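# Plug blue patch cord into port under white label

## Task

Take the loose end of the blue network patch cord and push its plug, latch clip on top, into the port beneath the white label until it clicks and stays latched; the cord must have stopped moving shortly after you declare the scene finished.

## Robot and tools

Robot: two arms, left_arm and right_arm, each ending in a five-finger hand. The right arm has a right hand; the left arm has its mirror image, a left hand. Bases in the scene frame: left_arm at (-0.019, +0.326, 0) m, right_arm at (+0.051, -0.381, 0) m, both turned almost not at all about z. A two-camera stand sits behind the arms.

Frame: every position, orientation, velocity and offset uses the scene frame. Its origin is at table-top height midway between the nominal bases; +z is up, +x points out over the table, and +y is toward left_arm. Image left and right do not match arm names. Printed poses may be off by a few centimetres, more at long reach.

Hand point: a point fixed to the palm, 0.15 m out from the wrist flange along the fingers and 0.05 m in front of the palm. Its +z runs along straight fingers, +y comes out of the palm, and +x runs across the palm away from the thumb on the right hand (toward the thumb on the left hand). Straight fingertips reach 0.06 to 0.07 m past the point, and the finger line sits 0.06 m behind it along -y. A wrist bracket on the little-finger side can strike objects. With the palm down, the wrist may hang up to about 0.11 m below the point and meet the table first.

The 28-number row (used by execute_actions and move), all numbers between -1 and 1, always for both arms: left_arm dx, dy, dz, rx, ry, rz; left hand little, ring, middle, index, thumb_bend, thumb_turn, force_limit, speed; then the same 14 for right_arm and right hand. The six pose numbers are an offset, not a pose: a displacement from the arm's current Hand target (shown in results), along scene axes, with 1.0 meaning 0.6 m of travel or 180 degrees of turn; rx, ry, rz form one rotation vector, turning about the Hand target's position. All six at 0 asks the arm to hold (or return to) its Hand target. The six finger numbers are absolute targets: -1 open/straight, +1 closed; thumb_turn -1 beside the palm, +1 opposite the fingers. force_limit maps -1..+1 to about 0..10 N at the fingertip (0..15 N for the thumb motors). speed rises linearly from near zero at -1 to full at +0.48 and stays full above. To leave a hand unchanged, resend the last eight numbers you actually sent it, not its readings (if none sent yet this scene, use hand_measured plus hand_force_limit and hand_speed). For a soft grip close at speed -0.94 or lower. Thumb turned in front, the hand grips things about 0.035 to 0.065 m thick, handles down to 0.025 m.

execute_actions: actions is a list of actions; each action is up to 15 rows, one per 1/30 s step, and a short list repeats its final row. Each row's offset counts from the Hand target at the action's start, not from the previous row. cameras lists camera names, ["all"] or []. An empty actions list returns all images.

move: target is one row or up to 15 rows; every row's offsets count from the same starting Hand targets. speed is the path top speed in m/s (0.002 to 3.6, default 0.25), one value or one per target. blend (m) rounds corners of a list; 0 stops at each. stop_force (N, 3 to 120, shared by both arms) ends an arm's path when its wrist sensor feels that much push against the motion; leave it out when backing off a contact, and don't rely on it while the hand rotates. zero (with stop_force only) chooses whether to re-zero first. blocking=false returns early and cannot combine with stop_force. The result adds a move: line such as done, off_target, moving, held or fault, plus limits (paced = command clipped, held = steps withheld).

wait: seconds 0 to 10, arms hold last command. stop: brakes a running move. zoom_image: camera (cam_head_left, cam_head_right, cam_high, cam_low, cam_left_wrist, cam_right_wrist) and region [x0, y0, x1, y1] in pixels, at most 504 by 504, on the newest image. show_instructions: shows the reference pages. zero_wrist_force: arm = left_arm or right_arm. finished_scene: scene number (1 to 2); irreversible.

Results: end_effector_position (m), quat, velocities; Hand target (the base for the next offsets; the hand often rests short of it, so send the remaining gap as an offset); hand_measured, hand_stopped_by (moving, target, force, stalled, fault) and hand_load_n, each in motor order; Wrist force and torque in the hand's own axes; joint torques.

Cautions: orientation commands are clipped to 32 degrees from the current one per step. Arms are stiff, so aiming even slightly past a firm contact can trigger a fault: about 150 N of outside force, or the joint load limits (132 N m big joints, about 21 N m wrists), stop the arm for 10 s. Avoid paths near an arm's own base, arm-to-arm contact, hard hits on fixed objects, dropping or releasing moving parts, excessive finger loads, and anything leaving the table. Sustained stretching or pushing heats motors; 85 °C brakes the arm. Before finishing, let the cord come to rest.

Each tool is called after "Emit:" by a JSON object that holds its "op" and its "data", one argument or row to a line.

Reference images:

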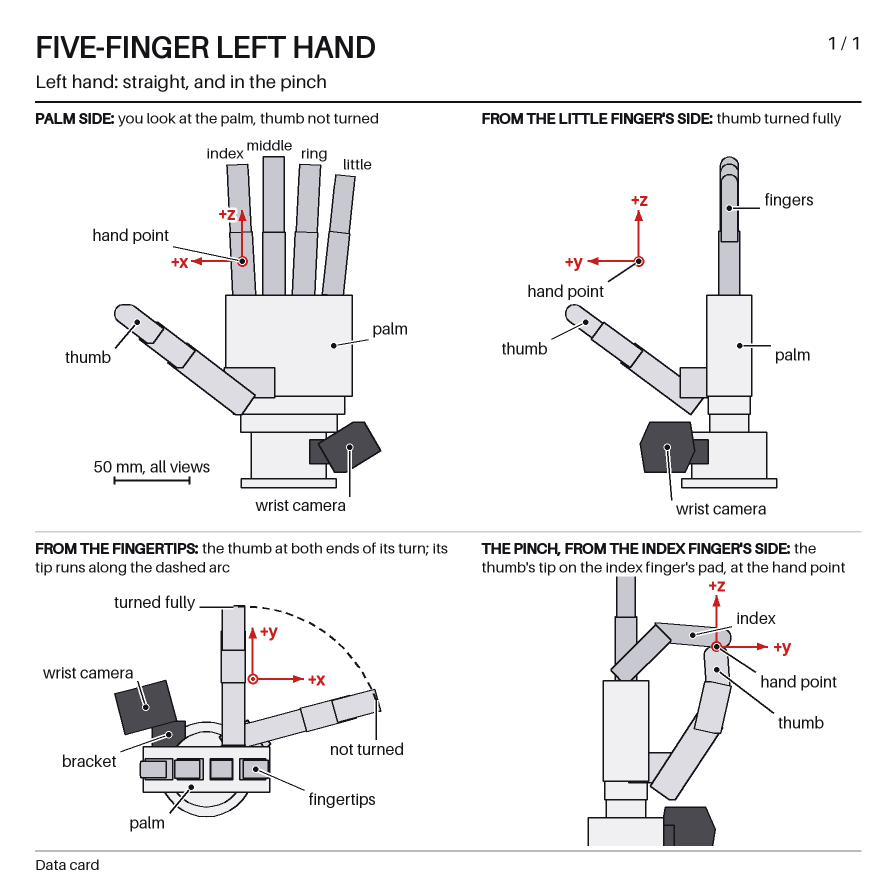

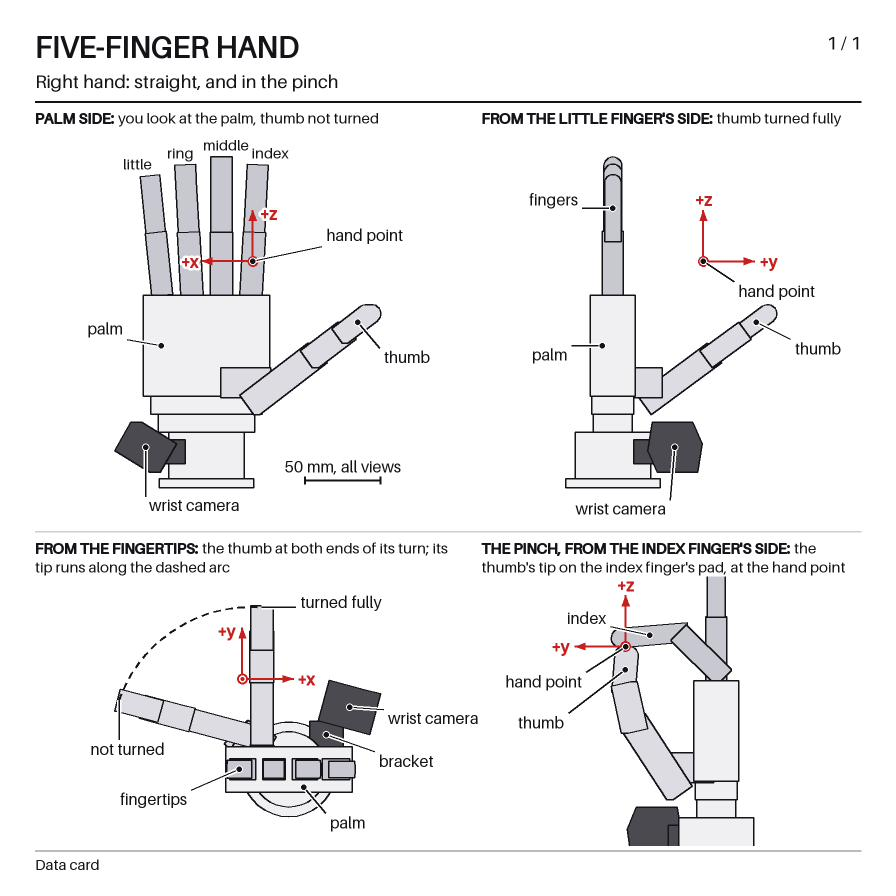

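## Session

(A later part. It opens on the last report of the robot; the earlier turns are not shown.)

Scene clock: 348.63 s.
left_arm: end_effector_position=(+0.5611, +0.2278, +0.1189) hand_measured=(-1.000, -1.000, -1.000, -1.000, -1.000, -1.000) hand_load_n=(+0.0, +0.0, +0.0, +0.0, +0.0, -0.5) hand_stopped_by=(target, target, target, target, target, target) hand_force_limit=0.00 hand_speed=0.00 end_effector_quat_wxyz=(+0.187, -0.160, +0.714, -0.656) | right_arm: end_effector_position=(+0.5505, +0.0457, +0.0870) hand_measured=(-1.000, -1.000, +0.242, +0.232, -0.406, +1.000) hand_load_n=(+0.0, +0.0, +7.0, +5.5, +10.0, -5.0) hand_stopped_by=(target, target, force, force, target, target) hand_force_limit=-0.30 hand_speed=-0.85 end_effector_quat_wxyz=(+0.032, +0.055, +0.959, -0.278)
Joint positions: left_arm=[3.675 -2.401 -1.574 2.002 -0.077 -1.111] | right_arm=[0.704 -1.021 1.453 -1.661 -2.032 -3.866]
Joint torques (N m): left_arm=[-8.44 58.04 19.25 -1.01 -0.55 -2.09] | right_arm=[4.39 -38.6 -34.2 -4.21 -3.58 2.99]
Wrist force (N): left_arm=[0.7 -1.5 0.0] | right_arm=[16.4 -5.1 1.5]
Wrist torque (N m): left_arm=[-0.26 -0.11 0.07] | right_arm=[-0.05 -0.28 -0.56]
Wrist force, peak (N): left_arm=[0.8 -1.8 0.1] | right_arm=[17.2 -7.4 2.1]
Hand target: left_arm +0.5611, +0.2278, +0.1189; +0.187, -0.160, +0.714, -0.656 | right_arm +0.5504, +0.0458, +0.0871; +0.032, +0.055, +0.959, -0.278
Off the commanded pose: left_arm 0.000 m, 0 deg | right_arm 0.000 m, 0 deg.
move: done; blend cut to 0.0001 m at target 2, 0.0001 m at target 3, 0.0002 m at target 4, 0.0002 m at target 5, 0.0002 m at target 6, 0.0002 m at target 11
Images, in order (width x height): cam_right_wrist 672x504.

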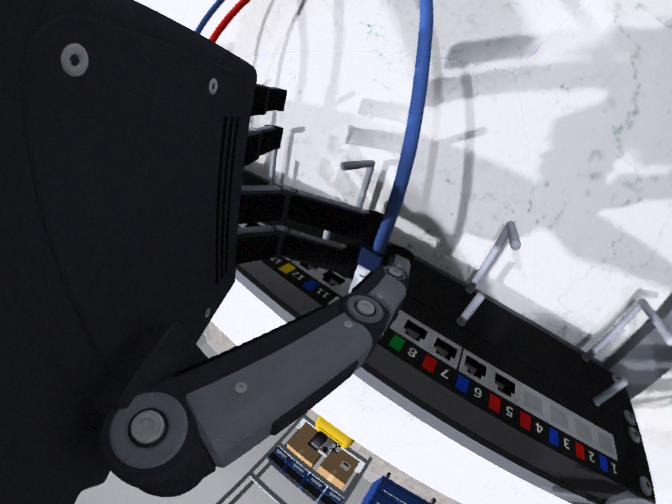

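Emit:
{"op": "move", "data": {
  "target": [0,0,0,0,0,0,-1,-1,-1,-1,-1,-1,0,0,-0.007,0.0003,-0.0038,-0.0048,-0.0475,0,-1,-1,0.7,0.7,-0.4,1,-0.3,-0.85],
  "speed": 0.05,
  "cameras": ["cam_right_wrist","cam_left_wrist"]
}}

Emit:
{"op": "zoom_image", "data": {
  "camera": "cam_left_wrist",
  "region": [316, 230, 346, 260]
}}

Emit:
{"op": "zoom_image", "data": {
  "camera": "cam_right_wrist",
  "region": [320, 260, 365, 305]
}}

Scene clock: 351.67 s.
left_arm: end_effector_position=(+0.5611, +0.2278, +0.1189) hand_measured=(-1.000, -1.000, -1.000, -1.000, -1.000, -1.000) hand_load_n=(+0.0, +0.0, +0.0, +0.0, +0.0, +0.0) hand_stopped_by=(target, target, target, target, target, target) hand_force_limit=0.00 hand_speed=0.00 end_effector_quat_wxyz=(+0.187, -0.160, +0.714, -0.656) | right_arm: end_effector_position=(+0.5462, +0.0459, +0.0848) hand_measured=(-1.000, -1.000, +0.242, +0.232, -0.406, +1.000) hand_load_n=(+0.0, +0.0, +5.0, +6.5, +10.5, -2.0) hand_stopped_by=(target, target, force, force, target, target) hand_force_limit=-0.30 hand_speed=-0.85 end_effector_quat_wxyz=(+0.103, +0.075, +0.951, -0.280)
Joint positions: left_arm=[3.675 -2.401 -1.574 2.002 -0.077 -1.111] | right_arm=[0.746 -1.052 1.559 -1.804 -2.119 -3.785]
Joint torques (N m): left_arm=[-9.39 58.04 19.88 -1.07 -0.37 -2.02] | right_arm=[11.11 -55.44 -15.7 -3.7 -2.6 1.22]
Wrist force (N): left_arm=[0.8 -1.6 0.1] | right_arm=[-0.5 -1.7 0.2]
Wrist torque (N m): left_arm=[-0.27 -0.12 0.08] | right_arm=[0.02 -0.09 -0.49]
Wrist force, peak (N): left_arm=[0.7 -1.8 0.1] | right_arm=[16.5 -5.7 1.3]
Hand target: left_arm +0.5611, +0.2278, +0.1189; +0.187, -0.160, +0.714, -0.656 | right_arm +0.5462, +0.0459, +0.0848; +0.104, +0.075, +0.951, -0.280
Off the commanded pose: left_arm 0.000 m, 0 deg | right_arm 0.000 m, 0 deg.
move: done
Images, in order (width x height): cam_left_wrist 672x504, cam_right_wrist 672x504.

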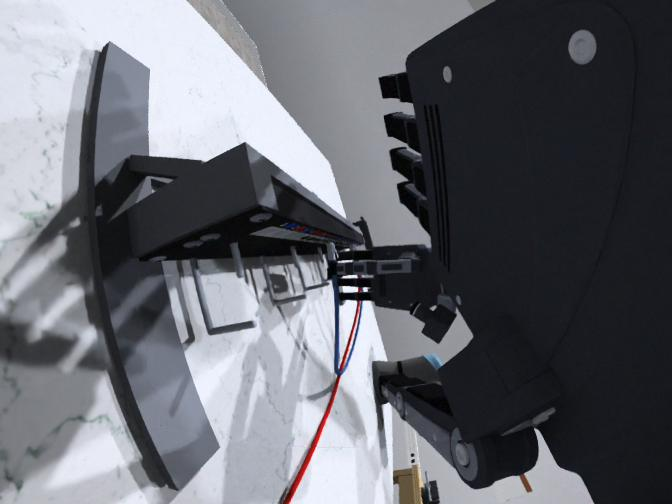

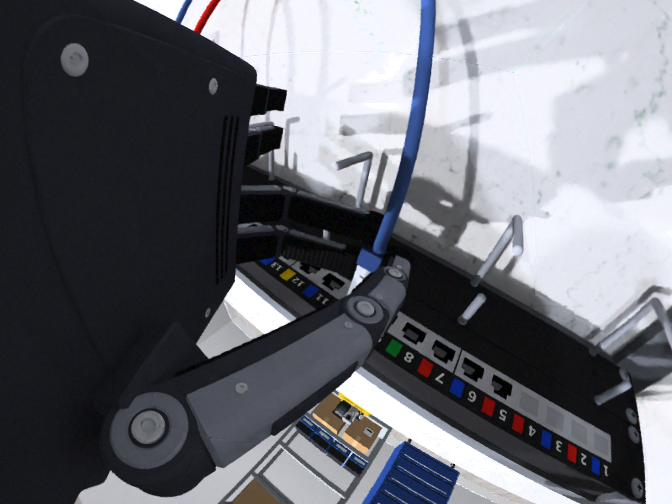

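Scaled by 16.800 from the camera's 672x504 image, which has a finer 960x720 frame.

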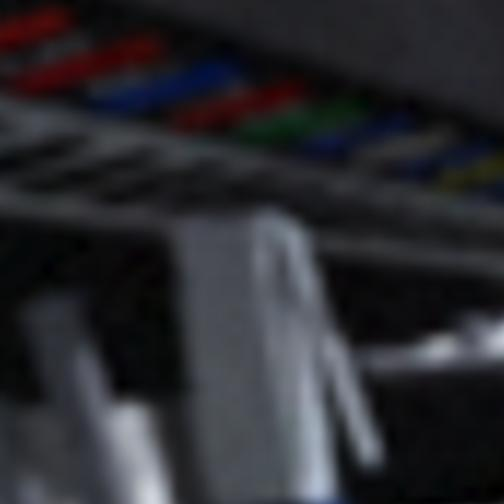

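Scaled by 11.200 from the camera's 672x504 image, which has a finer 960x720 frame.

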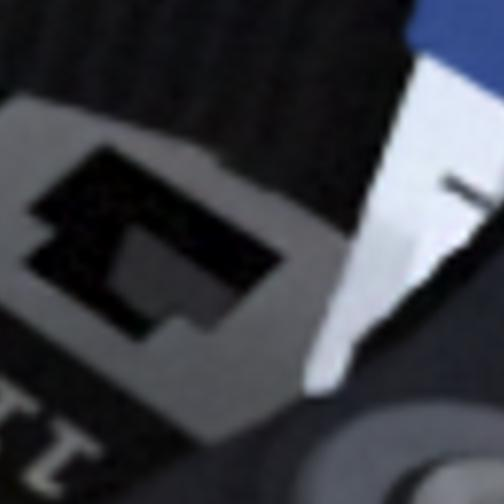

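Emit:
{"op": "move", "data": {
  "target": [0,0,0,0,0,0,-1,-1,-1,-1,-1,-1,0,0,0.011,-0.0011,0,0,0,0,-1,-1,0.7,0.7,-0.4,1,-0.3,-0.85],
  "speed": 0.01,
  "stop_force": 3,
  "cameras": ["cam_right_wrist","cam_left_wrist"]
}}

Emit:
{"op": "zoom_image", "data": {
  "camera": "cam_right_wrist",
  "region": [330, 270, 365, 305]
}}

Emit:
{"op": "zoom_image", "data": {
  "camera": "cam_left_wrist",
  "region": [316, 230, 346, 260]
}}

Scene clock: 353.30 s.
left_arm: end_effector_position=(+0.5611, +0.2278, +0.1189) hand_measured=(-1.000, -1.000, -1.000, -1.000, -1.000, -1.000) hand_load_n=(-0.5, -0.5, +0.0, +0.0, +0.0, +0.0) hand_stopped_by=(target, target, target, target, target, target) hand_force_limit=0.00 hand_speed=0.00 end_effector_quat_wxyz=(+0.187, -0.160, +0.714, -0.656) | right_arm: end_effector_position=(+0.5486, +0.0457, +0.0848) hand_measured=(-1.000, -1.000, +0.242, +0.232, -0.406, +1.000) hand_load_n=(+0.0, +0.0, +5.0, +7.0, +10.5, -2.0) hand_stopped_by=(target, target, force, force, target, target) hand_force_limit=-0.30 hand_speed=-0.85 end_effector_quat_wxyz=(+0.104, +0.075, +0.951, -0.280)
Joint positions: left_arm=[3.675 -2.401 -1.574 2.002 -0.077 -1.111] | right_arm=[0.743 -1.05 1.555 -1.804 -2.12 -3.788]
Joint torques (N m): left_arm=[-9.39 58.71 18.89 -0.93 -0.38 -2.1] | right_arm=[11.14 -55.75 -14.67 -3.47 0.3 1.3]
Wrist force (N): left_arm=[0.9 -1.5 0.0] | right_arm=[0.5 -3.7 0.3]
Wrist torque (N m): left_arm=[-0.24 -0.13 0.08] | right_arm=[-0.06 -0.11 -0.43]
Wrist force, peak (N): left_arm=[0.9 -1.6 0.3] | right_arm=[4.1 -5.2 0.1]
Hand target: left_arm +0.5611, +0.2278, +0.1189; +0.187, -0.160, +0.714, -0.656 | right_arm +0.5486, +0.0457, +0.0848; +0.104, +0.075, +0.951, -0.280 (not the last commanded pose)
Off the commanded pose: left_arm 0.000 m, 0 deg | right_arm 0.004 m, 0 deg.
move: contact (right_arm)
Images, in order (width x height): cam_left_wrist 672x504, cam_right_wrist 672x504.

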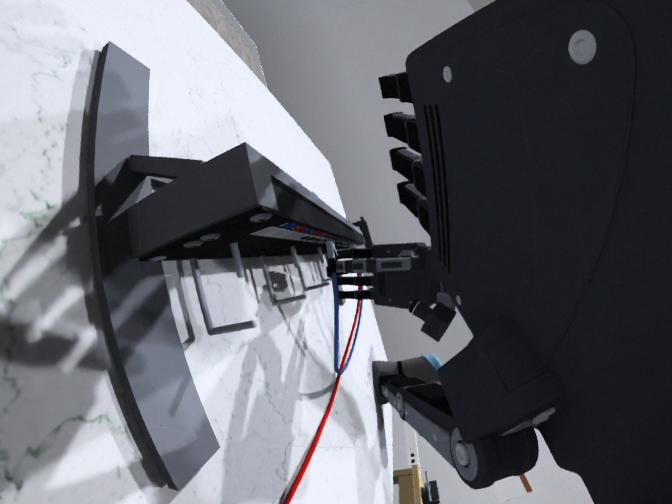

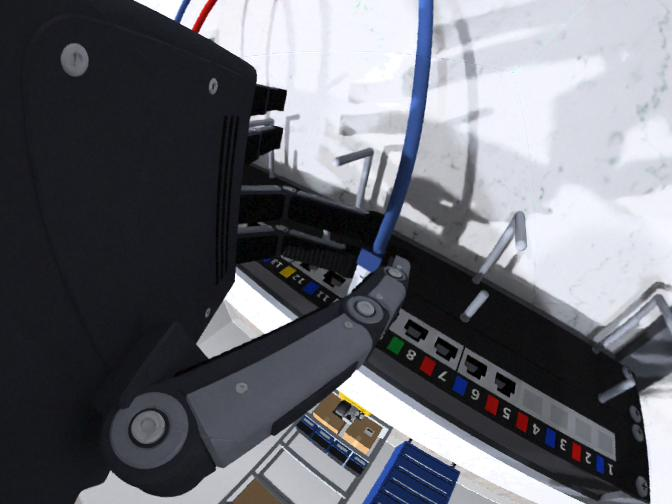

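Scaled by 14.400 from the camera's 672x504 image, which has a finer 960x720 frame.

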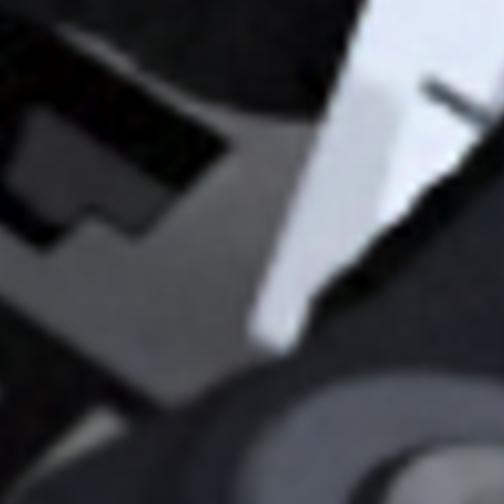

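Scaled by 16.800 from the camera's 672x504 image, which has a finer 960x720 frame.

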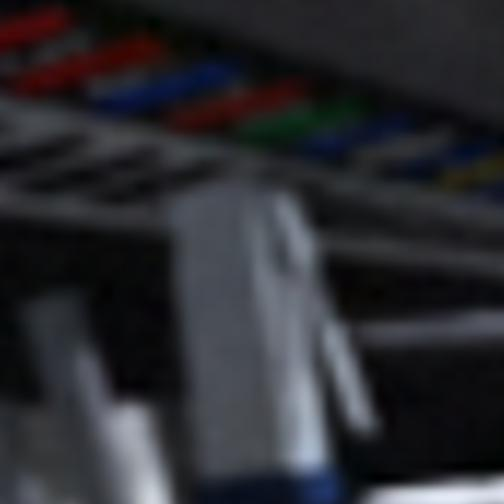

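Emit:
{"op": "move", "data": {
  "target": [
    [0,0,0,0,0,0,-1,-1,-1,-1,-1,-1,0,0,-0.0025,-0.0003,-0.0012,0,0,0,-1,-1,0.7,0.7,-0.4,1,-0.3,-0.85],
    [0,0,0,0,0,0,-1,-1,-1,-1,-1,-1,0,0,0.0045,-0.0009,-0.0012,0,0,0,-1,-1,0.7,0.7,-0.4,1,-0.3,-0.85]
  ],
  "speed": [0.02,0.01],
  "stop_force": 3,
  "zero": false
}}

Emit:
{"op": "move", "data": {
  "target": [
    [0,0,0,0,0,0,-1,-1,-1,-1,-1,-1,0,0,-0.0025,-0.0003,0,0,0,0,-1,-1,0.7,0.7,-0.4,1,-0.3,-0.85],
    [0,0,0,0,0,0,-1,-1,-1,-1,-1,-1,0,0,0.0045,-0.0009,0,0,0,0,-1,-1,0.7,0.7,-0.4,1,-0.3,-0.85]
  ],
  "speed": [0.02,0.01],
  "stop_force": 3,
  "zero": false
}}

Emit:
{"op": "move", "data": {
  "target": [
    [0,0,0,0,0,0,-1,-1,-1,-1,-1,-1,0,0,-0.0025,-0.0003,0,0,0,0,-1,-1,0.7,0.7,-0.4,1,-0.3,-0.85],
    [0,0,0,0,0,0,-1,-1,-1,-1,-1,-1,0,0,0.0045,-0.0009,0,0,0,0,-1,-1,0.7,0.7,-0.4,1,-0.3,-0.85]
  ],
  "speed": [0.02,0.01],
  "stop_force": 3,
  "zero": false,
  "cameras": ["cam_right_wrist"]
}}

Emit:
{"op": "zoom_image", "data": {
  "camera": "cam_right_wrist",
  "region": [330, 270, 365, 305]
}}

Scene clock: 355.23 s.
left_arm: end_effector_position=(+0.5611, +0.2278, +0.1189) hand_measured=(-1.000, -1.000, -1.000, -1.000, -1.000, -1.000) hand_load_n=(-0.5, +0.0, +0.0, +0.0, +0.0, -0.5) hand_stopped_by=(target, target, target, target, target, target) hand_force_limit=0.00 hand_speed=0.00 end_effector_quat_wxyz=(+0.187, -0.160, +0.714, -0.656) | right_arm: end_effector_position=(+0.5489, +0.0455, +0.0842) hand_measured=(-1.000, -1.000, +0.242, +0.232, -0.406, +1.000) hand_load_n=(-0.5, +0.0, +5.0, +7.5, +10.5, -2.0) hand_stopped_by=(target, target, force, force, target, target) hand_force_limit=-0.30 hand_speed=-0.85 end_effector_quat_wxyz=(+0.104, +0.075, +0.951, -0.280)
Joint positions: left_arm=[3.675 -2.401 -1.574 2.002 -0.077 -1.111] | right_arm=[0.742 -1.049 1.556 -1.806 -2.12 -3.789]
Joint torques (N m): left_arm=[-7.74 57.74 19.16 -0.91 -0.42 -2.19] | right_arm=[10.01 -55.95 -15 -2.14 0.46 1.55]
Wrist force (N): left_arm=[0.6 -1.6 0.1] | right_arm=[0.0 -4.4 0.3]
Wrist torque (N m): left_arm=[-0.27 -0.10 0.07] | right_arm=[-0.09 -0.06 -0.43]
Wrist force, peak (N): left_arm=[0.9 -1.7 0.1] | right_arm=[4.7 -5.9 0.4]
Hand target: left_arm +0.5611, +0.2278, +0.1189; +0.187, -0.160, +0.714, -0.656 | right_arm +0.5489, +0.0455, +0.0842; +0.104, +0.075, +0.951, -0.280 (not the last commanded pose)
Off the commanded pose: left_arm 0.000 m, 0 deg | right_arm 0.002 m, 0 deg.
move: contact (right_arm); path passed 1 of 2 targets

Scene clock: 356.73 s.
left_arm: end_effector_position=(+0.5611, +0.2278, +0.1189) hand_measured=(-1.000, -1.000, -1.000, -1.000, -1.000, -1.000) hand_load_n=(-0.5, +0.0, +0.0, +0.0, +0.0, -0.5) hand_stopped_by=(target, target, target, target, target, target) hand_force_limit=0.00 hand_speed=0.00 end_effector_quat_wxyz=(+0.187, -0.160, +0.714, -0.656) | right_arm: end_effector_position=(+0.5490, +0.0453, +0.0842) hand_measured=(-1.000, -1.000, +0.242, +0.232, -0.406, +1.000) hand_load_n=(+0.0, +0.0, +5.5, +6.5, +10.0, -2.5) hand_stopped_by=(target, target, force, force, target, target) hand_force_limit=-0.30 hand_speed=-0.85 end_effector_quat_wxyz=(+0.104, +0.075, +0.951, -0.280)
Joint positions: left_arm=[3.675 -2.401 -1.574 2.002 -0.077 -1.111] | right_arm=[0.742 -1.049 1.557 -1.807 -2.12 -3.789]
Joint torques (N m): left_arm=[-7.9 58.1 18.79 -1.16 -0.29 -2.04] | right_arm=[10.88 -55.75 -14.92 -3.72 0.12 1.73]
Wrist force (N): left_arm=[0.8 -1.6 -0.1] | right_arm=[1.4 -3.0 0.5]
Wrist torque (N m): left_arm=[-0.26 -0.13 0.08] | right_arm=[-0.02 -0.12 -0.44]
Wrist force, peak (N): left_arm=[0.8 -1.6 0.1] | right_arm=[5.9 -5.1 0.1]
Hand target: left_arm +0.5611, +0.2278, +0.1189; +0.187, -0.160, +0.714, -0.656 | right_arm +0.5490, +0.0453, +0.0842; +0.104, +0.075, +0.951, -0.280 (not the last commanded pose)
Off the commanded pose: left_arm 0.000 m, 0 deg | right_arm 0.003 m, 0 deg.
move: contact (right_arm); path passed 1 of 2 targets

Scene clock: 358.23 s.
left_arm: end_effector_position=(+0.5611, +0.2278, +0.1189) hand_measured=(-1.000, -1.000, -1.000, -1.000, -1.000, -1.000) hand_load_n=(+0.0, +0.0, +0.0, -0.5, +0.0, +0.0) hand_stopped_by=(target, target, target, target, target, target) hand_force_limit=0.00 hand_speed=0.00 end_effector_quat_wxyz=(+0.187, -0.160, +0.714, -0.656) | right_arm: end_effector_position=(+0.5491, +0.0451, +0.0843) hand_measured=(-1.000, -1.000, +0.242, +0.232, -0.406, +1.000) hand_load_n=(+0.0, -0.5, +5.5, +6.5, +10.5, -2.5) hand_stopped_by=(target, target, force, force, target, target) hand_force_limit=-0.30 hand_speed=-0.85 end_effector_quat_wxyz=(+0.104, +0.075, +0.951, -0.280)
Joint positions: left_arm=[3.675 -2.401 -1.574 2.002 -0.077 -1.111] | right_arm=[0.742 -1.05 1.557 -1.807 -2.12 -3.79]
Joint torques (N m): left_arm=[-8.96 58.93 18.86 -1.12 -0.52 -2.22] | right_arm=[9.25 -56.04 -16.59 -4.58 0.31 1.77]
Wrist force (N): left_arm=[0.7 -1.6 -0.1] | right_arm=[1.8 -2.3 0.6]
Wrist torque (N m): left_arm=[-0.26 -0.11 0.08] | right_arm=[-0.01 -0.11 -0.47]
Wrist force, peak (N): left_arm=[0.9 -1.7 0.2] | right_arm=[6.1 -4.1 0.5]
Hand target: left_arm +0.5611, +0.2278, +0.1189; +0.187, -0.160, +0.714, -0.656 | right_arm +0.5491, +0.0451, +0.0843; +0.104, +0.075, +0.951, -0.280 (not the last commanded pose)
Off the commanded pose: left_arm 0.000 m, 0 deg | right_arm 0.003 m, 0 deg.
move: contact (right_arm); path passed 1 of 2 targets
Images, in order (width x height): cam_right_wrist 672x504.

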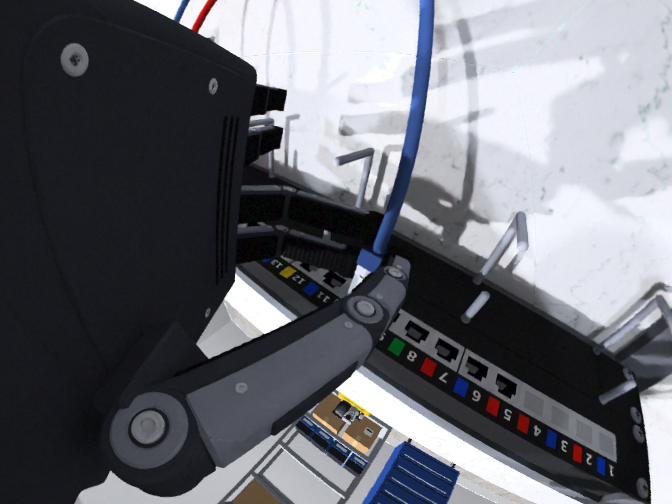

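Scaled by 14.400 from the camera's 672x504 image, which has a finer 960x720 frame.

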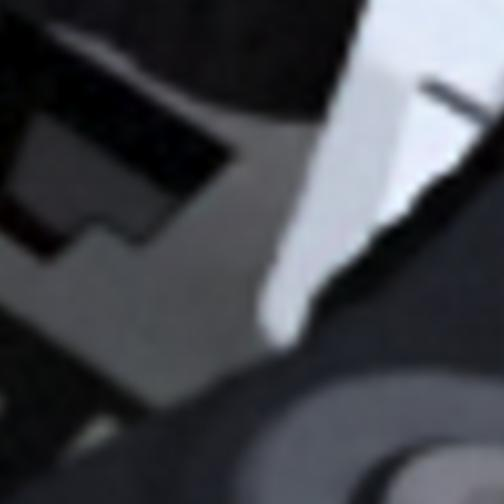

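Emit:
{"op": "execute_actions", "data": {
  "actions": [],
  "cameras": ["cam_left_wrist"]
}}

Emit:
{"op": "zoom_image", "data": {
  "camera": "cam_left_wrist",
  "region": [316, 230, 346, 260]
}}

Scene clock: 358.33 s.
left_arm: end_effector_position=(+0.5611, +0.2278, +0.1189) hand_measured=(-1.000, -1.000, -1.000, -1.000, -1.000, -1.000) hand_load_n=(+0.0, -0.5, +0.0, +0.0, +0.0, -0.5) hand_stopped_by=(target, target, target, target, target, target) hand_force_limit=0.00 hand_speed=0.00 end_effector_quat_wxyz=(+0.187, -0.160, +0.714, -0.656) | right_arm: end_effector_position=(+0.5491, +0.0451, +0.0843) hand_measured=(-1.000, -1.000, +0.242, +0.232, -0.406, +1.000) hand_load_n=(+0.0, +0.0, +5.5, +6.0, +10.5, -2.5) hand_stopped_by=(target, target, force, force, target, target) hand_force_limit=-0.30 hand_speed=-0.85 end_effector_quat_wxyz=(+0.104, +0.075, +0.951, -0.280)
Joint positions: left_arm=[3.675 -2.401 -1.574 2.002 -0.077 -1.111] | right_arm=[0.742 -1.05 1.557 -1.807 -2.12 -3.79]
Joint velocities: within noise
Joint torques (N m): left_arm=[-8.94 58.22 19.09 -0.93 -0.46 -2.12] | right_arm=[9.84 -56.76 -15.64 -4.44 0.28 1.74]
Motor temperatures (°C): left_arm=[30 32 36 38 40 36] | right_arm=[33 31 33 36 37 39]
Wrist force (N): left_arm=[0.8 -1.5 0.0] | right_arm=[1.9 -2.6 0.5]
Wrist torque (N m): left_arm=[-0.25 -0.12 0.08] | right_arm=[-0.02 -0.12 -0.47]
Wrist force, peak (N): left_arm=[0.7 -1.6 -0.1] | right_arm=[1.9 -2.6 0.5]
Hand target: left_arm +0.5611, +0.2278, +0.1189; +0.187, -0.160, +0.714, -0.656 | right_arm +0.5491, +0.0451, +0.0843; +0.104, +0.075, +0.951, -0.280 (not the last commanded pose)
Off the commanded pose: left_arm 0.000 m, 0 deg | right_arm 0.003 m, 0 deg.
Images, in order (width x height): cam_left_wrist 672x504.

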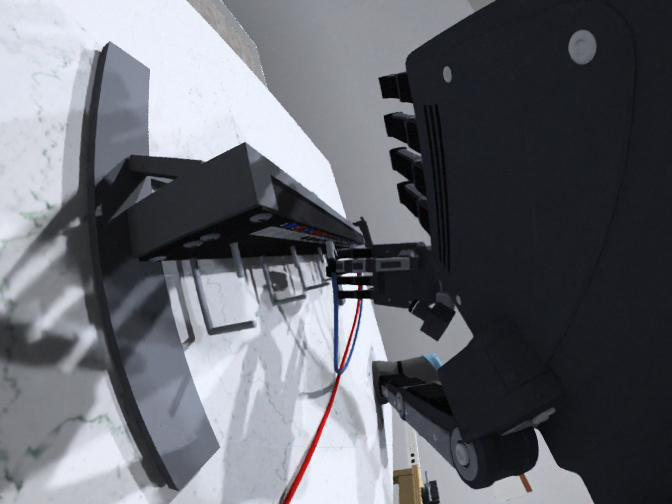

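Scaled by 16.800 from the camera's 672x504 image, which has a finer 960x720 frame.

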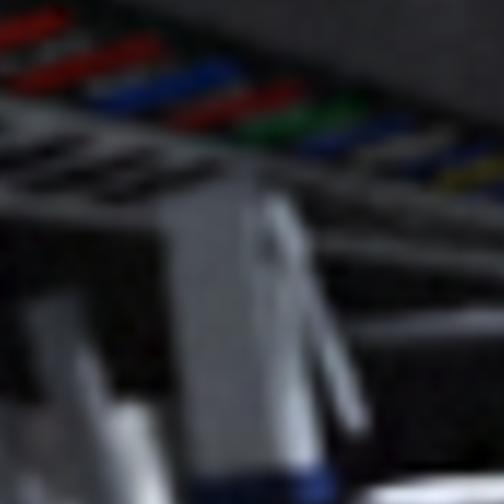

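Emit:
{"op": "move", "data": {
  "target": [
    [0,0,0,0,0,0,-1,-1,-1,-1,-1,-1,0,0,-0.0028,-0.0003,0,0,0,0,-1,-1,0.7,0.7,-0.4,1,-0.3,-0.85],
    [0,0,0,0,0,0,-1,-1,-1,-1,-1,-1,0,0,0.0045,-0.0010,0,0,0,0,-1,-1,0.7,0.7,-0.4,1,-0.3,-0.85]
  ],
  "speed": [0.02,0.01],
  "stop_force": 3,
  "zero": false
}}

Emit:
{"op": "move", "data": {
  "target": [
    [0,0,0,0,0,0,-1,-1,-1,-1,-1,-1,0,0,-0.0028,-0.0003,0,0,0,0,-1,-1,0.7,0.7,-0.4,1,-0.3,-0.85],
    [0,0,0,0,0,0,-1,-1,-1,-1,-1,-1,0,0,0.0045,-0.0010,0,0,0,0,-1,-1,0.7,0.7,-0.4,1,-0.3,-0.85]
  ],
  "speed": [0.02,0.01],
  "stop_force": 3,
  "zero": false,
  "cameras": ["cam_right_wrist"]
}}

Emit:
{"op": "zoom_image", "data": {
  "camera": "cam_right_wrist",
  "region": [330, 270, 365, 305]
}}

Scene clock: 360.17 s.
left_arm: end_effector_position=(+0.5611, +0.2278, +0.1189) hand_measured=(-1.000, -1.000, -1.000, -1.000, -1.000, -1.000) hand_load_n=(+0.0, +0.0, +0.0, +0.0, +0.5, -0.5) hand_stopped_by=(target, target, target, target, target, target) hand_force_limit=0.00 hand_speed=0.00 end_effector_quat_wxyz=(+0.187, -0.160, +0.714, -0.656) | right_arm: end_effector_position=(+0.5491, +0.0448, +0.0844) hand_measured=(-1.000, -1.000, +0.242, +0.232, -0.406, +1.000) hand_load_n=(+0.0, +0.0, +6.0, +6.0, +10.5, -3.0) hand_stopped_by=(target, target, force, force, target, target) hand_force_limit=-0.30 hand_speed=-0.85 end_effector_quat_wxyz=(+0.104, +0.075, +0.952, -0.280)
Joint positions: left_arm=[3.675 -2.401 -1.574 2.002 -0.077 -1.111] | right_arm=[0.741 -1.05 1.558 -1.808 -2.12 -3.791]
Joint torques (N m): left_arm=[-8.37 58.03 18.73 -1 -0.11 -2.23] | right_arm=[9.06 -56.16 -15.38 -4.73 0.29 1.75]
Wrist force (N): left_arm=[0.7 -1.6 0.1] | right_arm=[3.0 -2.6 0.2]
Wrist torque (N m): left_arm=[-0.26 -0.10 0.07] | right_arm=[0.01 -0.16 -0.46]
Wrist force, peak (N): left_arm=[0.9 -1.8 0.2] | right_arm=[6.9 -4.0 0.4]
Hand target: left_arm +0.5611, +0.2278, +0.1189; +0.187, -0.160, +0.714, -0.656 | right_arm +0.5491, +0.0448, +0.0844; +0.104, +0.075, +0.952, -0.280 (not the last commanded pose)
Off the commanded pose: left_arm 0.000 m, 0 deg | right_arm 0.003 m, 0 deg.
move: contact (right_arm); path passed 1 of 2 targets

Scene clock: 361.70 s.
left_arm: end_effector_position=(+0.5611, +0.2278, +0.1189) hand_measured=(-1.000, -1.000, -1.000, -1.000, -1.000, -1.000) hand_load_n=(-0.5, +0.0, -0.5, +0.0, +0.0, -0.5) hand_stopped_by=(target, target, target, target, target, target) hand_force_limit=0.00 hand_speed=0.00 end_effector_quat_wxyz=(+0.187, -0.160, +0.714, -0.656) | right_arm: end_effector_position=(+0.5492, +0.0446, +0.0844) hand_measured=(-1.000, -1.000, +0.242, +0.232, -0.406, +1.000) hand_load_n=(+0.0, +0.0, +6.0, +6.0, +10.5, -3.0) hand_stopped_by=(target, target, force, force, target, target) hand_force_limit=-0.30 hand_speed=-0.85 end_effector_quat_wxyz=(+0.104, +0.075, +0.952, -0.280)
Joint positions: left_arm=[3.675 -2.401 -1.574 2.002 -0.077 -1.111] | right_arm=[0.741 -1.051 1.559 -1.809 -2.12 -3.791]
Joint torques (N m): left_arm=[-8.09 58 18.39 -1.08 -0.57 -2.07] | right_arm=[8.81 -56.02 -16.21 -5.05 0.08 2.01]
Wrist force (N): left_arm=[0.7 -1.6 -0.1] | right_arm=[3.7 -2.9 0.5]
Wrist torque (N m): left_arm=[-0.26 -0.11 0.08] | right_arm=[-0.03 -0.14 -0.48]
Wrist force, peak (N): left_arm=[0.8 -1.7 0.0] | right_arm=[8.3 -3.8 0.5]
Hand target: left_arm +0.5611, +0.2278, +0.1189; +0.187, -0.160, +0.714, -0.656 | right_arm +0.5492, +0.0446, +0.0844; +0.104, +0.075, +0.952, -0.280 (not the last commanded pose)
Off the commanded pose: left_arm 0.000 m, 0 deg | right_arm 0.003 m, 0 deg.
move: contact (right_arm); path passed 1 of 2 targets
Images, in order (width x height): cam_right_wrist 672x504.

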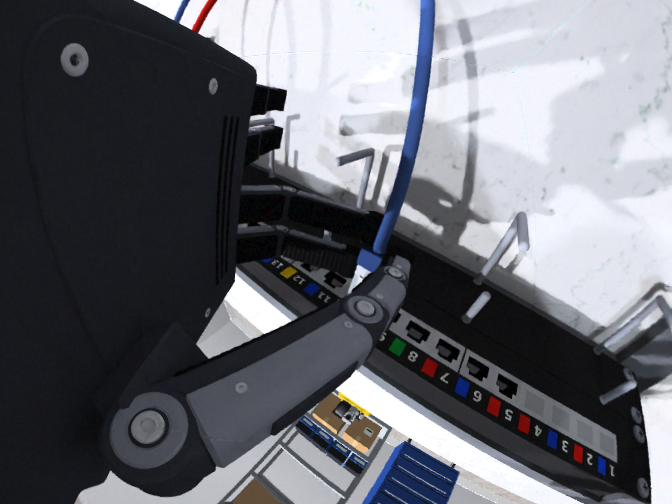

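Scaled by 14.400 from the camera's 672x504 image, which has a finer 960x720 frame.

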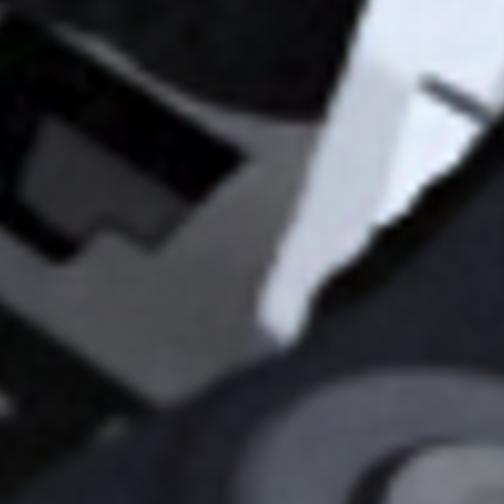

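Emit:
{"op": "move", "data": {
  "target": [
    [0,0,0,0,0,0,-1,-1,-1,-1,-1,-1,0,0,-0.005,0.0005,0,0,0,0,-1,-1,0.7,0.7,-0.4,1,-0.3,-0.85],
    [0,0,0,0,0,0,-1,-1,-1,-1,-1,-1,0,0,-0.0042,-0.0028,0,0,0,0.0382,-1,-1,0.7,0.7,-0.4,1,-0.3,-0.85]
  ],
  "speed": 0.05
}}

Emit:
{"op": "move", "data": {
  "target": [0,0,0,0,0,0,-1,-1,-1,-1,-1,-1,0,0,0.009,-0.0009,0,0,0,0,-1,-1,0.7,0.7,-0.4,1,-0.3,-0.85],
  "speed": 0.01,
  "stop_force": 3,
  "cameras": ["cam_right_wrist"]
}}

Emit:
{"op": "zoom_image", "data": {
  "camera": "cam_right_wrist",
  "region": [330, 270, 365, 305]
}}

Scene clock: 364.43 s.
left_arm: end_effector_position=(+0.5611, +0.2278, +0.1189) hand_measured=(-1.000, -1.000, -1.000, -1.000, -1.000, -1.000) hand_load_n=(+0.0, +0.0, +0.0, +0.0, +0.0, -0.5) hand_stopped_by=(target, target, target, target, target, target) hand_force_limit=0.00 hand_speed=0.00 end_effector_quat_wxyz=(+0.187, -0.160, +0.714, -0.656) | right_arm: end_effector_position=(+0.5467, +0.0429, +0.0844) hand_measured=(-1.000, -1.000, +0.242, +0.232, -0.406, +1.000) hand_load_n=(+0.0, +0.0, +5.0, +6.5, +10.5, -2.0) hand_stopped_by=(target, target, force, force, target, target) hand_force_limit=-0.30 hand_speed=-0.85 end_effector_quat_wxyz=(+0.120, +0.018, +0.954, -0.273)
Joint positions: left_arm=[3.675 -2.401 -1.574 2.002 -0.077 -1.111] | right_arm=[0.739 -1.081 1.629 -1.923 -2.148 -3.931]
Joint torques (N m): left_arm=[-9.11 57.98 19.45 -1.24 -0.54 -2.16] | right_arm=[-11.81 -53.95 -14.15 -3.86 -2.65 -1.26]
Wrist force (N): left_arm=[0.8 -1.7 0.0] | right_arm=[-0.5 -1.6 0.4]
Wrist torque (N m): left_arm=[-0.28 -0.13 0.08] | right_arm=[0.03 -0.11 -0.40]
Wrist force, peak (N): left_arm=[0.8 -1.7 0.0] | right_arm=[3.9 -3.3 0.2]
Hand target: left_arm +0.5611, +0.2278, +0.1189; +0.187, -0.160, +0.714, -0.656 | right_arm +0.5467, +0.0429, +0.0844; +0.120, +0.017, +0.954, -0.273
Off the commanded pose: left_arm 0.000 m, 0 deg | right_arm 0.000 m, 0 deg.
move: done

Scene clock: 365.93 s.
left_arm: end_effector_position=(+0.5611, +0.2278, +0.1189) hand_measured=(-1.000, -1.000, -1.000, -1.000, -1.000, -1.000) hand_load_n=(-0.5, +0.0, +0.0, +0.0, +0.0, -0.5) hand_stopped_by=(target, target, target, target, target, target) hand_force_limit=0.00 hand_speed=0.00 end_effector_quat_wxyz=(+0.187, -0.160, +0.714, -0.656) | right_arm: end_effector_position=(+0.5494, +0.0426, +0.0845) hand_measured=(-1.000, -1.000, +0.242, +0.232, -0.406, +1.000) hand_load_n=(+0.0, +0.0, +5.0, +6.5, +10.5, -2.0) hand_stopped_by=(target, target, force, force, target, target) hand_force_limit=-0.30 hand_speed=-0.85 end_effector_quat_wxyz=(+0.120, +0.017, +0.954, -0.273)
Joint positions: left_arm=[3.675 -2.401 -1.574 2.002 -0.077 -1.111] | right_arm=[0.736 -1.078 1.625 -1.924 -2.149 -3.935]
Joint torques (N m): left_arm=[-8.11 58.35 19.25 -1.15 -0.36 -1.99] | right_arm=[11.73 -54.7 -13.69 -1.89 -0.06 1.31]
Wrist force (N): left_arm=[1.0 -1.5 -0.1] | right_arm=[-0.1 -1.9 0.4]
Wrist torque (N m): left_arm=[-0.24 -0.16 0.08] | right_arm=[0.00 -0.14 -0.40]
Wrist force, peak (N): left_arm=[1.0 -1.5 0.2] | right_arm=[3.3 -3.3 -0.5]
Hand target: left_arm +0.5611, +0.2278, +0.1189; +0.187, -0.160, +0.714, -0.656 | right_arm +0.5494, +0.0426, +0.0844; +0.120, +0.017, +0.954, -0.273 (not the last commanded pose)
Off the commanded pose: left_arm 0.000 m, 0 deg | right_arm 0.003 m, 0 deg.
move: contact (right_arm)
Images, in order (width x height): cam_right_wrist 672x504.

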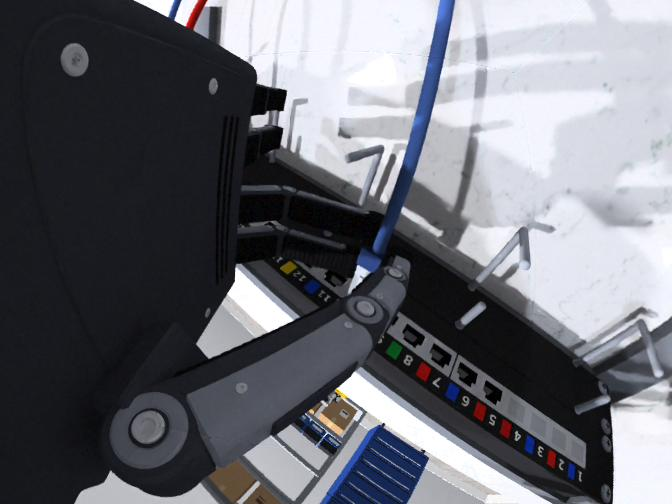

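Scaled by 14.400 from the camera's 672x504 image, which has a finer 960x720 frame.

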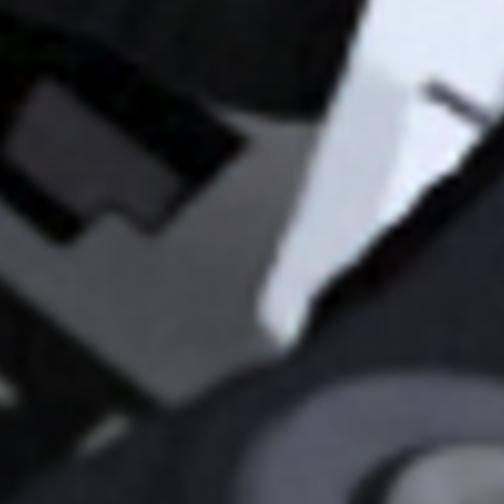

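Emit:
{"op": "move", "data": {
  "target": [0,0,0,0,0,0,-1,-1,-1,-1,-1,-1,0,0,0.005,-0.0005,0,0,0,0,-1,-1,0.7,0.7,-0.4,1,-0.3,-0.85],
  "speed": 0.005,
  "stop_force": 7,
  "zero": false,
  "cameras": ["cam_right_wrist","cam_left_wrist"]
}}

Emit:
{"op": "zoom_image", "data": {
  "camera": "cam_right_wrist",
  "region": [330, 270, 365, 305]
}}

Emit:
{"op": "zoom_image", "data": {
  "camera": "cam_left_wrist",
  "region": [316, 230, 346, 260]
}}

Scene clock: 367.63 s.
left_arm: end_effector_position=(+0.5611, +0.2278, +0.1189) hand_measured=(-1.000, -1.000, -1.000, -1.000, -1.000, -1.000) hand_load_n=(+0.0, +0.0, +0.0, +0.0, +0.0, -0.5) hand_stopped_by=(target, target, target, target, target, target) hand_force_limit=0.00 hand_speed=0.00 end_effector_quat_wxyz=(+0.187, -0.160, +0.714, -0.656) | right_arm: end_effector_position=(+0.5502, +0.0426, +0.0845) hand_measured=(-1.000, -1.000, +0.242, +0.232, -0.406, +1.000) hand_load_n=(+0.0, +0.0, +5.5, +5.5, +10.5, -3.0) hand_stopped_by=(target, target, force, force, target, target) hand_force_limit=-0.30 hand_speed=-0.85 end_effector_quat_wxyz=(+0.120, +0.017, +0.954, -0.273)
Joint positions: left_arm=[3.675 -2.401 -1.574 2.002 -0.077 -1.111] | right_arm=[0.735 -1.077 1.623 -1.924 -2.149 -3.937]
Joint torques (N m): left_arm=[-8.53 57.79 18.31 -0.81 -0.6 -2.1] | right_arm=[7.46 -55.79 -17.38 -2.33 -0.19 2.12]
Wrist force (N): left_arm=[0.7 -1.6 0.0] | right_arm=[7.1 -3.0 -0.4]
Wrist torque (N m): left_arm=[-0.26 -0.10 0.07] | right_arm=[-0.04 -0.15 -0.46]
Wrist force, peak (N): left_arm=[0.9 -1.6 0.2] | right_arm=[9.5 -3.3 -0.8]
Hand target: left_arm +0.5611, +0.2278, +0.1189; +0.187, -0.160, +0.714, -0.656 | right_arm +0.5502, +0.0426, +0.0845; +0.120, +0.017, +0.954, -0.273 (not the last commanded pose)
Off the commanded pose: left_arm 0.000 m, 0 deg | right_arm 0.002 m, 0 deg.
move: contact (right_arm)
Images, in order (width x height): cam_left_wrist 672x504, cam_right_wrist 672x504.

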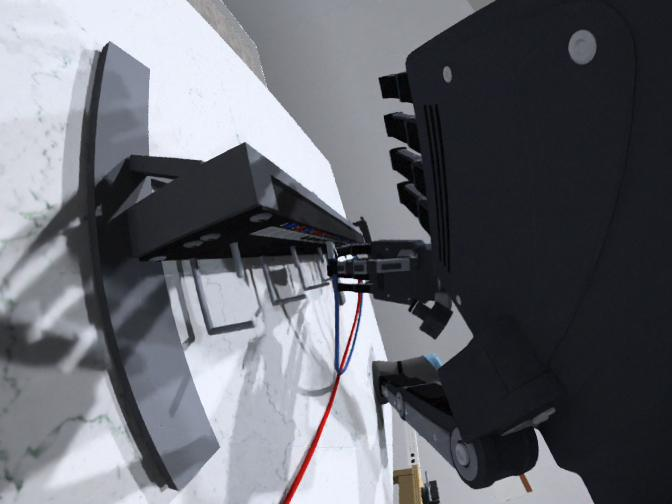

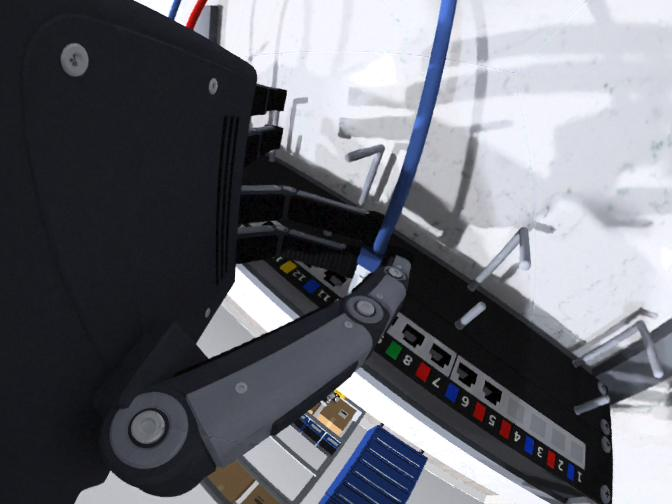

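Scaled by 14.400 from the camera's 672x504 image, which has a finer 960x720 frame.

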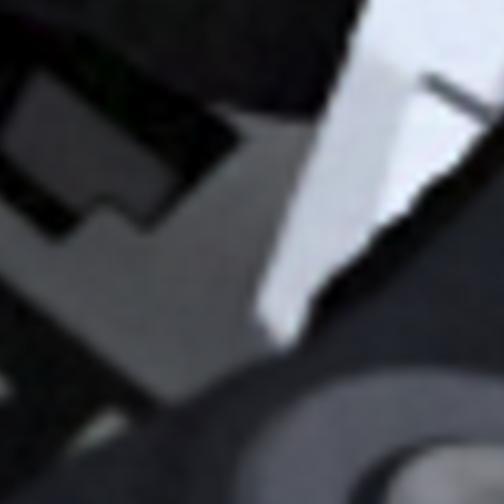

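Scaled by 16.800 from the camera's 672x504 image, which has a finer 960x720 frame.

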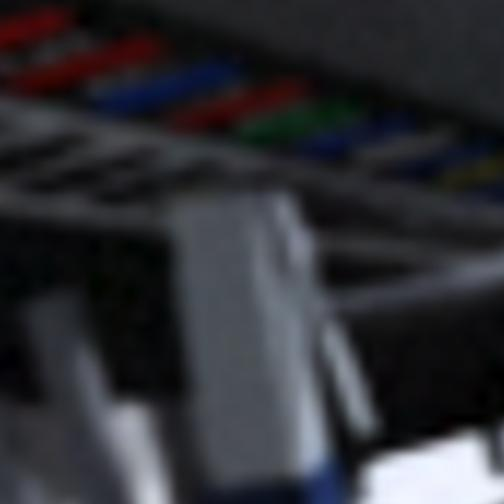

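Emit:
{"op": "move", "data": {
  "target": [
    [0,0,0,0,0,0,-1,-1,-1,-1,-1,-1,0,0,-0.012,0.0012,0,0,0,0,-1,-1,0.7,0.7,-0.4,1,-0.3,-0.85],
    [0,0,0,0,0,0,-1,-1,-1,-1,-1,-1,0,0,-0.0214,0.0073,0.0045,0.0019,0.0478,-0.0382,-1,-1,0.7,0.7,-0.4,1,-0.3,-0.85]
  ],
  "speed": 0.06,
  "blend": 0.002,
  "cameras": ["cam_right_wrist","cam_left_wrist"]
}}

Emit:
{"op": "zoom_image", "data": {
  "camera": "cam_right_wrist",
  "region": [270, 250, 350, 310]
}}

Emit:
{"op": "zoom_image", "data": {
  "camera": "cam_right_wrist",
  "region": [375, 320, 455, 380]
}}

Emit:
{"op": "zoom_image", "data": {
  "camera": "cam_right_wrist",
  "region": [335, 240, 385, 300]
}}

Emit:
{"op": "zoom_image", "data": {
  "camera": "cam_left_wrist",
  "region": [316, 240, 346, 270]
}}

Scene clock: 370.57 s.
left_arm: end_effector_position=(+0.5611, +0.2278, +0.1189) hand_measured=(-1.000, -1.000, -1.000, -1.000, -1.000, -1.000) hand_load_n=(+0.0, +0.0, +0.0, +0.0, +0.0, +0.0) hand_stopped_by=(target, target, target, target, target, target) hand_force_limit=0.00 hand_speed=0.00 end_effector_quat_wxyz=(+0.187, -0.160, +0.714, -0.656) | right_arm: end_effector_position=(+0.5374, +0.0470, +0.0872) hand_measured=(-1.000, -1.000, +0.242, +0.232, -0.406, +1.000) hand_load_n=(+0.0, +0.0, +4.5, +6.5, +10.5, -2.0) hand_stopped_by=(target, target, force, force, target, target) hand_force_limit=-0.30 hand_speed=-0.85 end_effector_quat_wxyz=(+0.032, +0.054, +0.959, -0.277)
Joint positions: left_arm=[3.675 -2.401 -1.574 2.002 -0.077 -1.111] | right_arm=[0.717 -1.038 1.479 -1.664 -2.027 -3.853]
Joint torques (N m): left_arm=[-9.38 58.63 19.53 -0.97 -0.58 -1.97] | right_arm=[-10.84 -36.45 -25.93 -0.23 1.23 1.74]
Wrist force (N): left_arm=[0.8 -1.6 0.0] | right_arm=[-0.2 -2.0 0.2]
Wrist torque (N m): left_arm=[-0.27 -0.12 0.08] | right_arm=[0.00 -0.12 -0.44]
Wrist force, peak (N): left_arm=[0.9 -1.7 -0.1] | right_arm=[7.4 -3.5 -0.8]
Hand target: left_arm +0.5611, +0.2278, +0.1189; +0.187, -0.160, +0.714, -0.656 | right_arm +0.5374, +0.0470, +0.0872; +0.032, +0.054, +0.959, -0.277
Off the commanded pose: left_arm 0.000 m, 0 deg | right_arm 0.000 m, 0 deg.
move: done
Images, in order (width x height): cam_left_wrist 672x504, cam_right_wrist 672x504.

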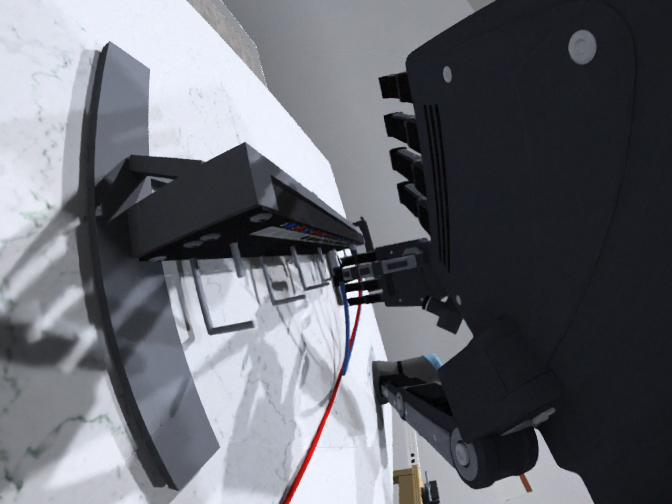

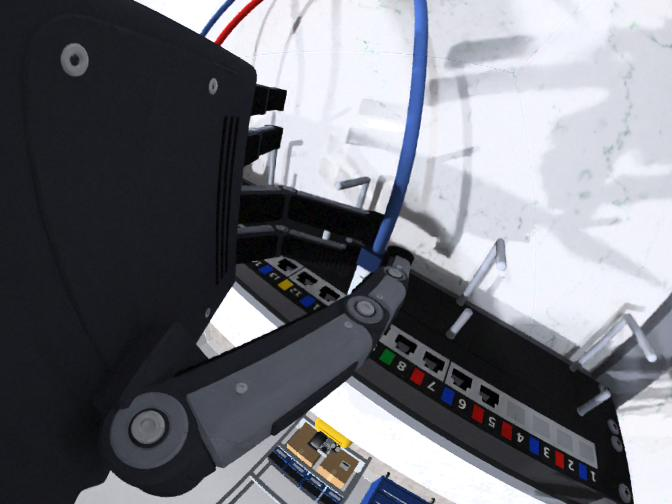

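Scaled by 6.300 from the camera's 672x504 image, which has a finer 960x720 frame.

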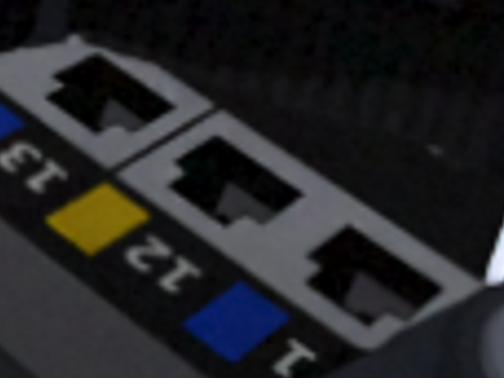

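Scaled by 6.300 from the camera's 672x504 image, which has a finer 960x720 frame.

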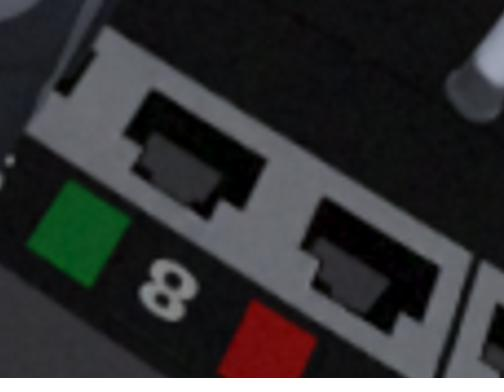

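Scaled by 8.400 from the camera's 672x504 image, which has a finer 960x720 frame.

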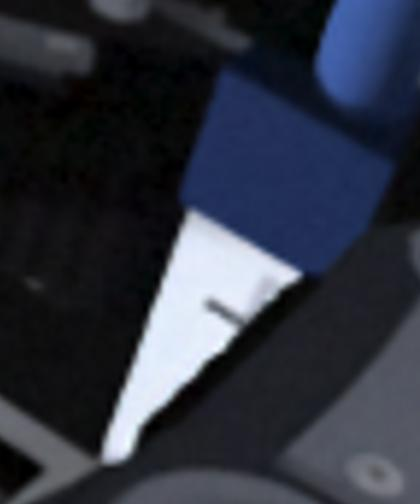

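Scaled by 16.800 from the camera's 672x504 image, which has a finer 960x720 frame.

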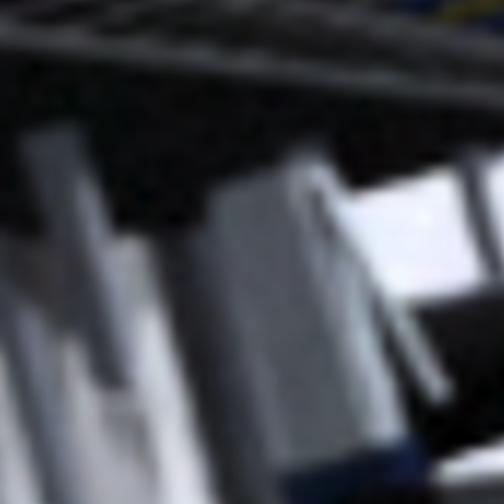

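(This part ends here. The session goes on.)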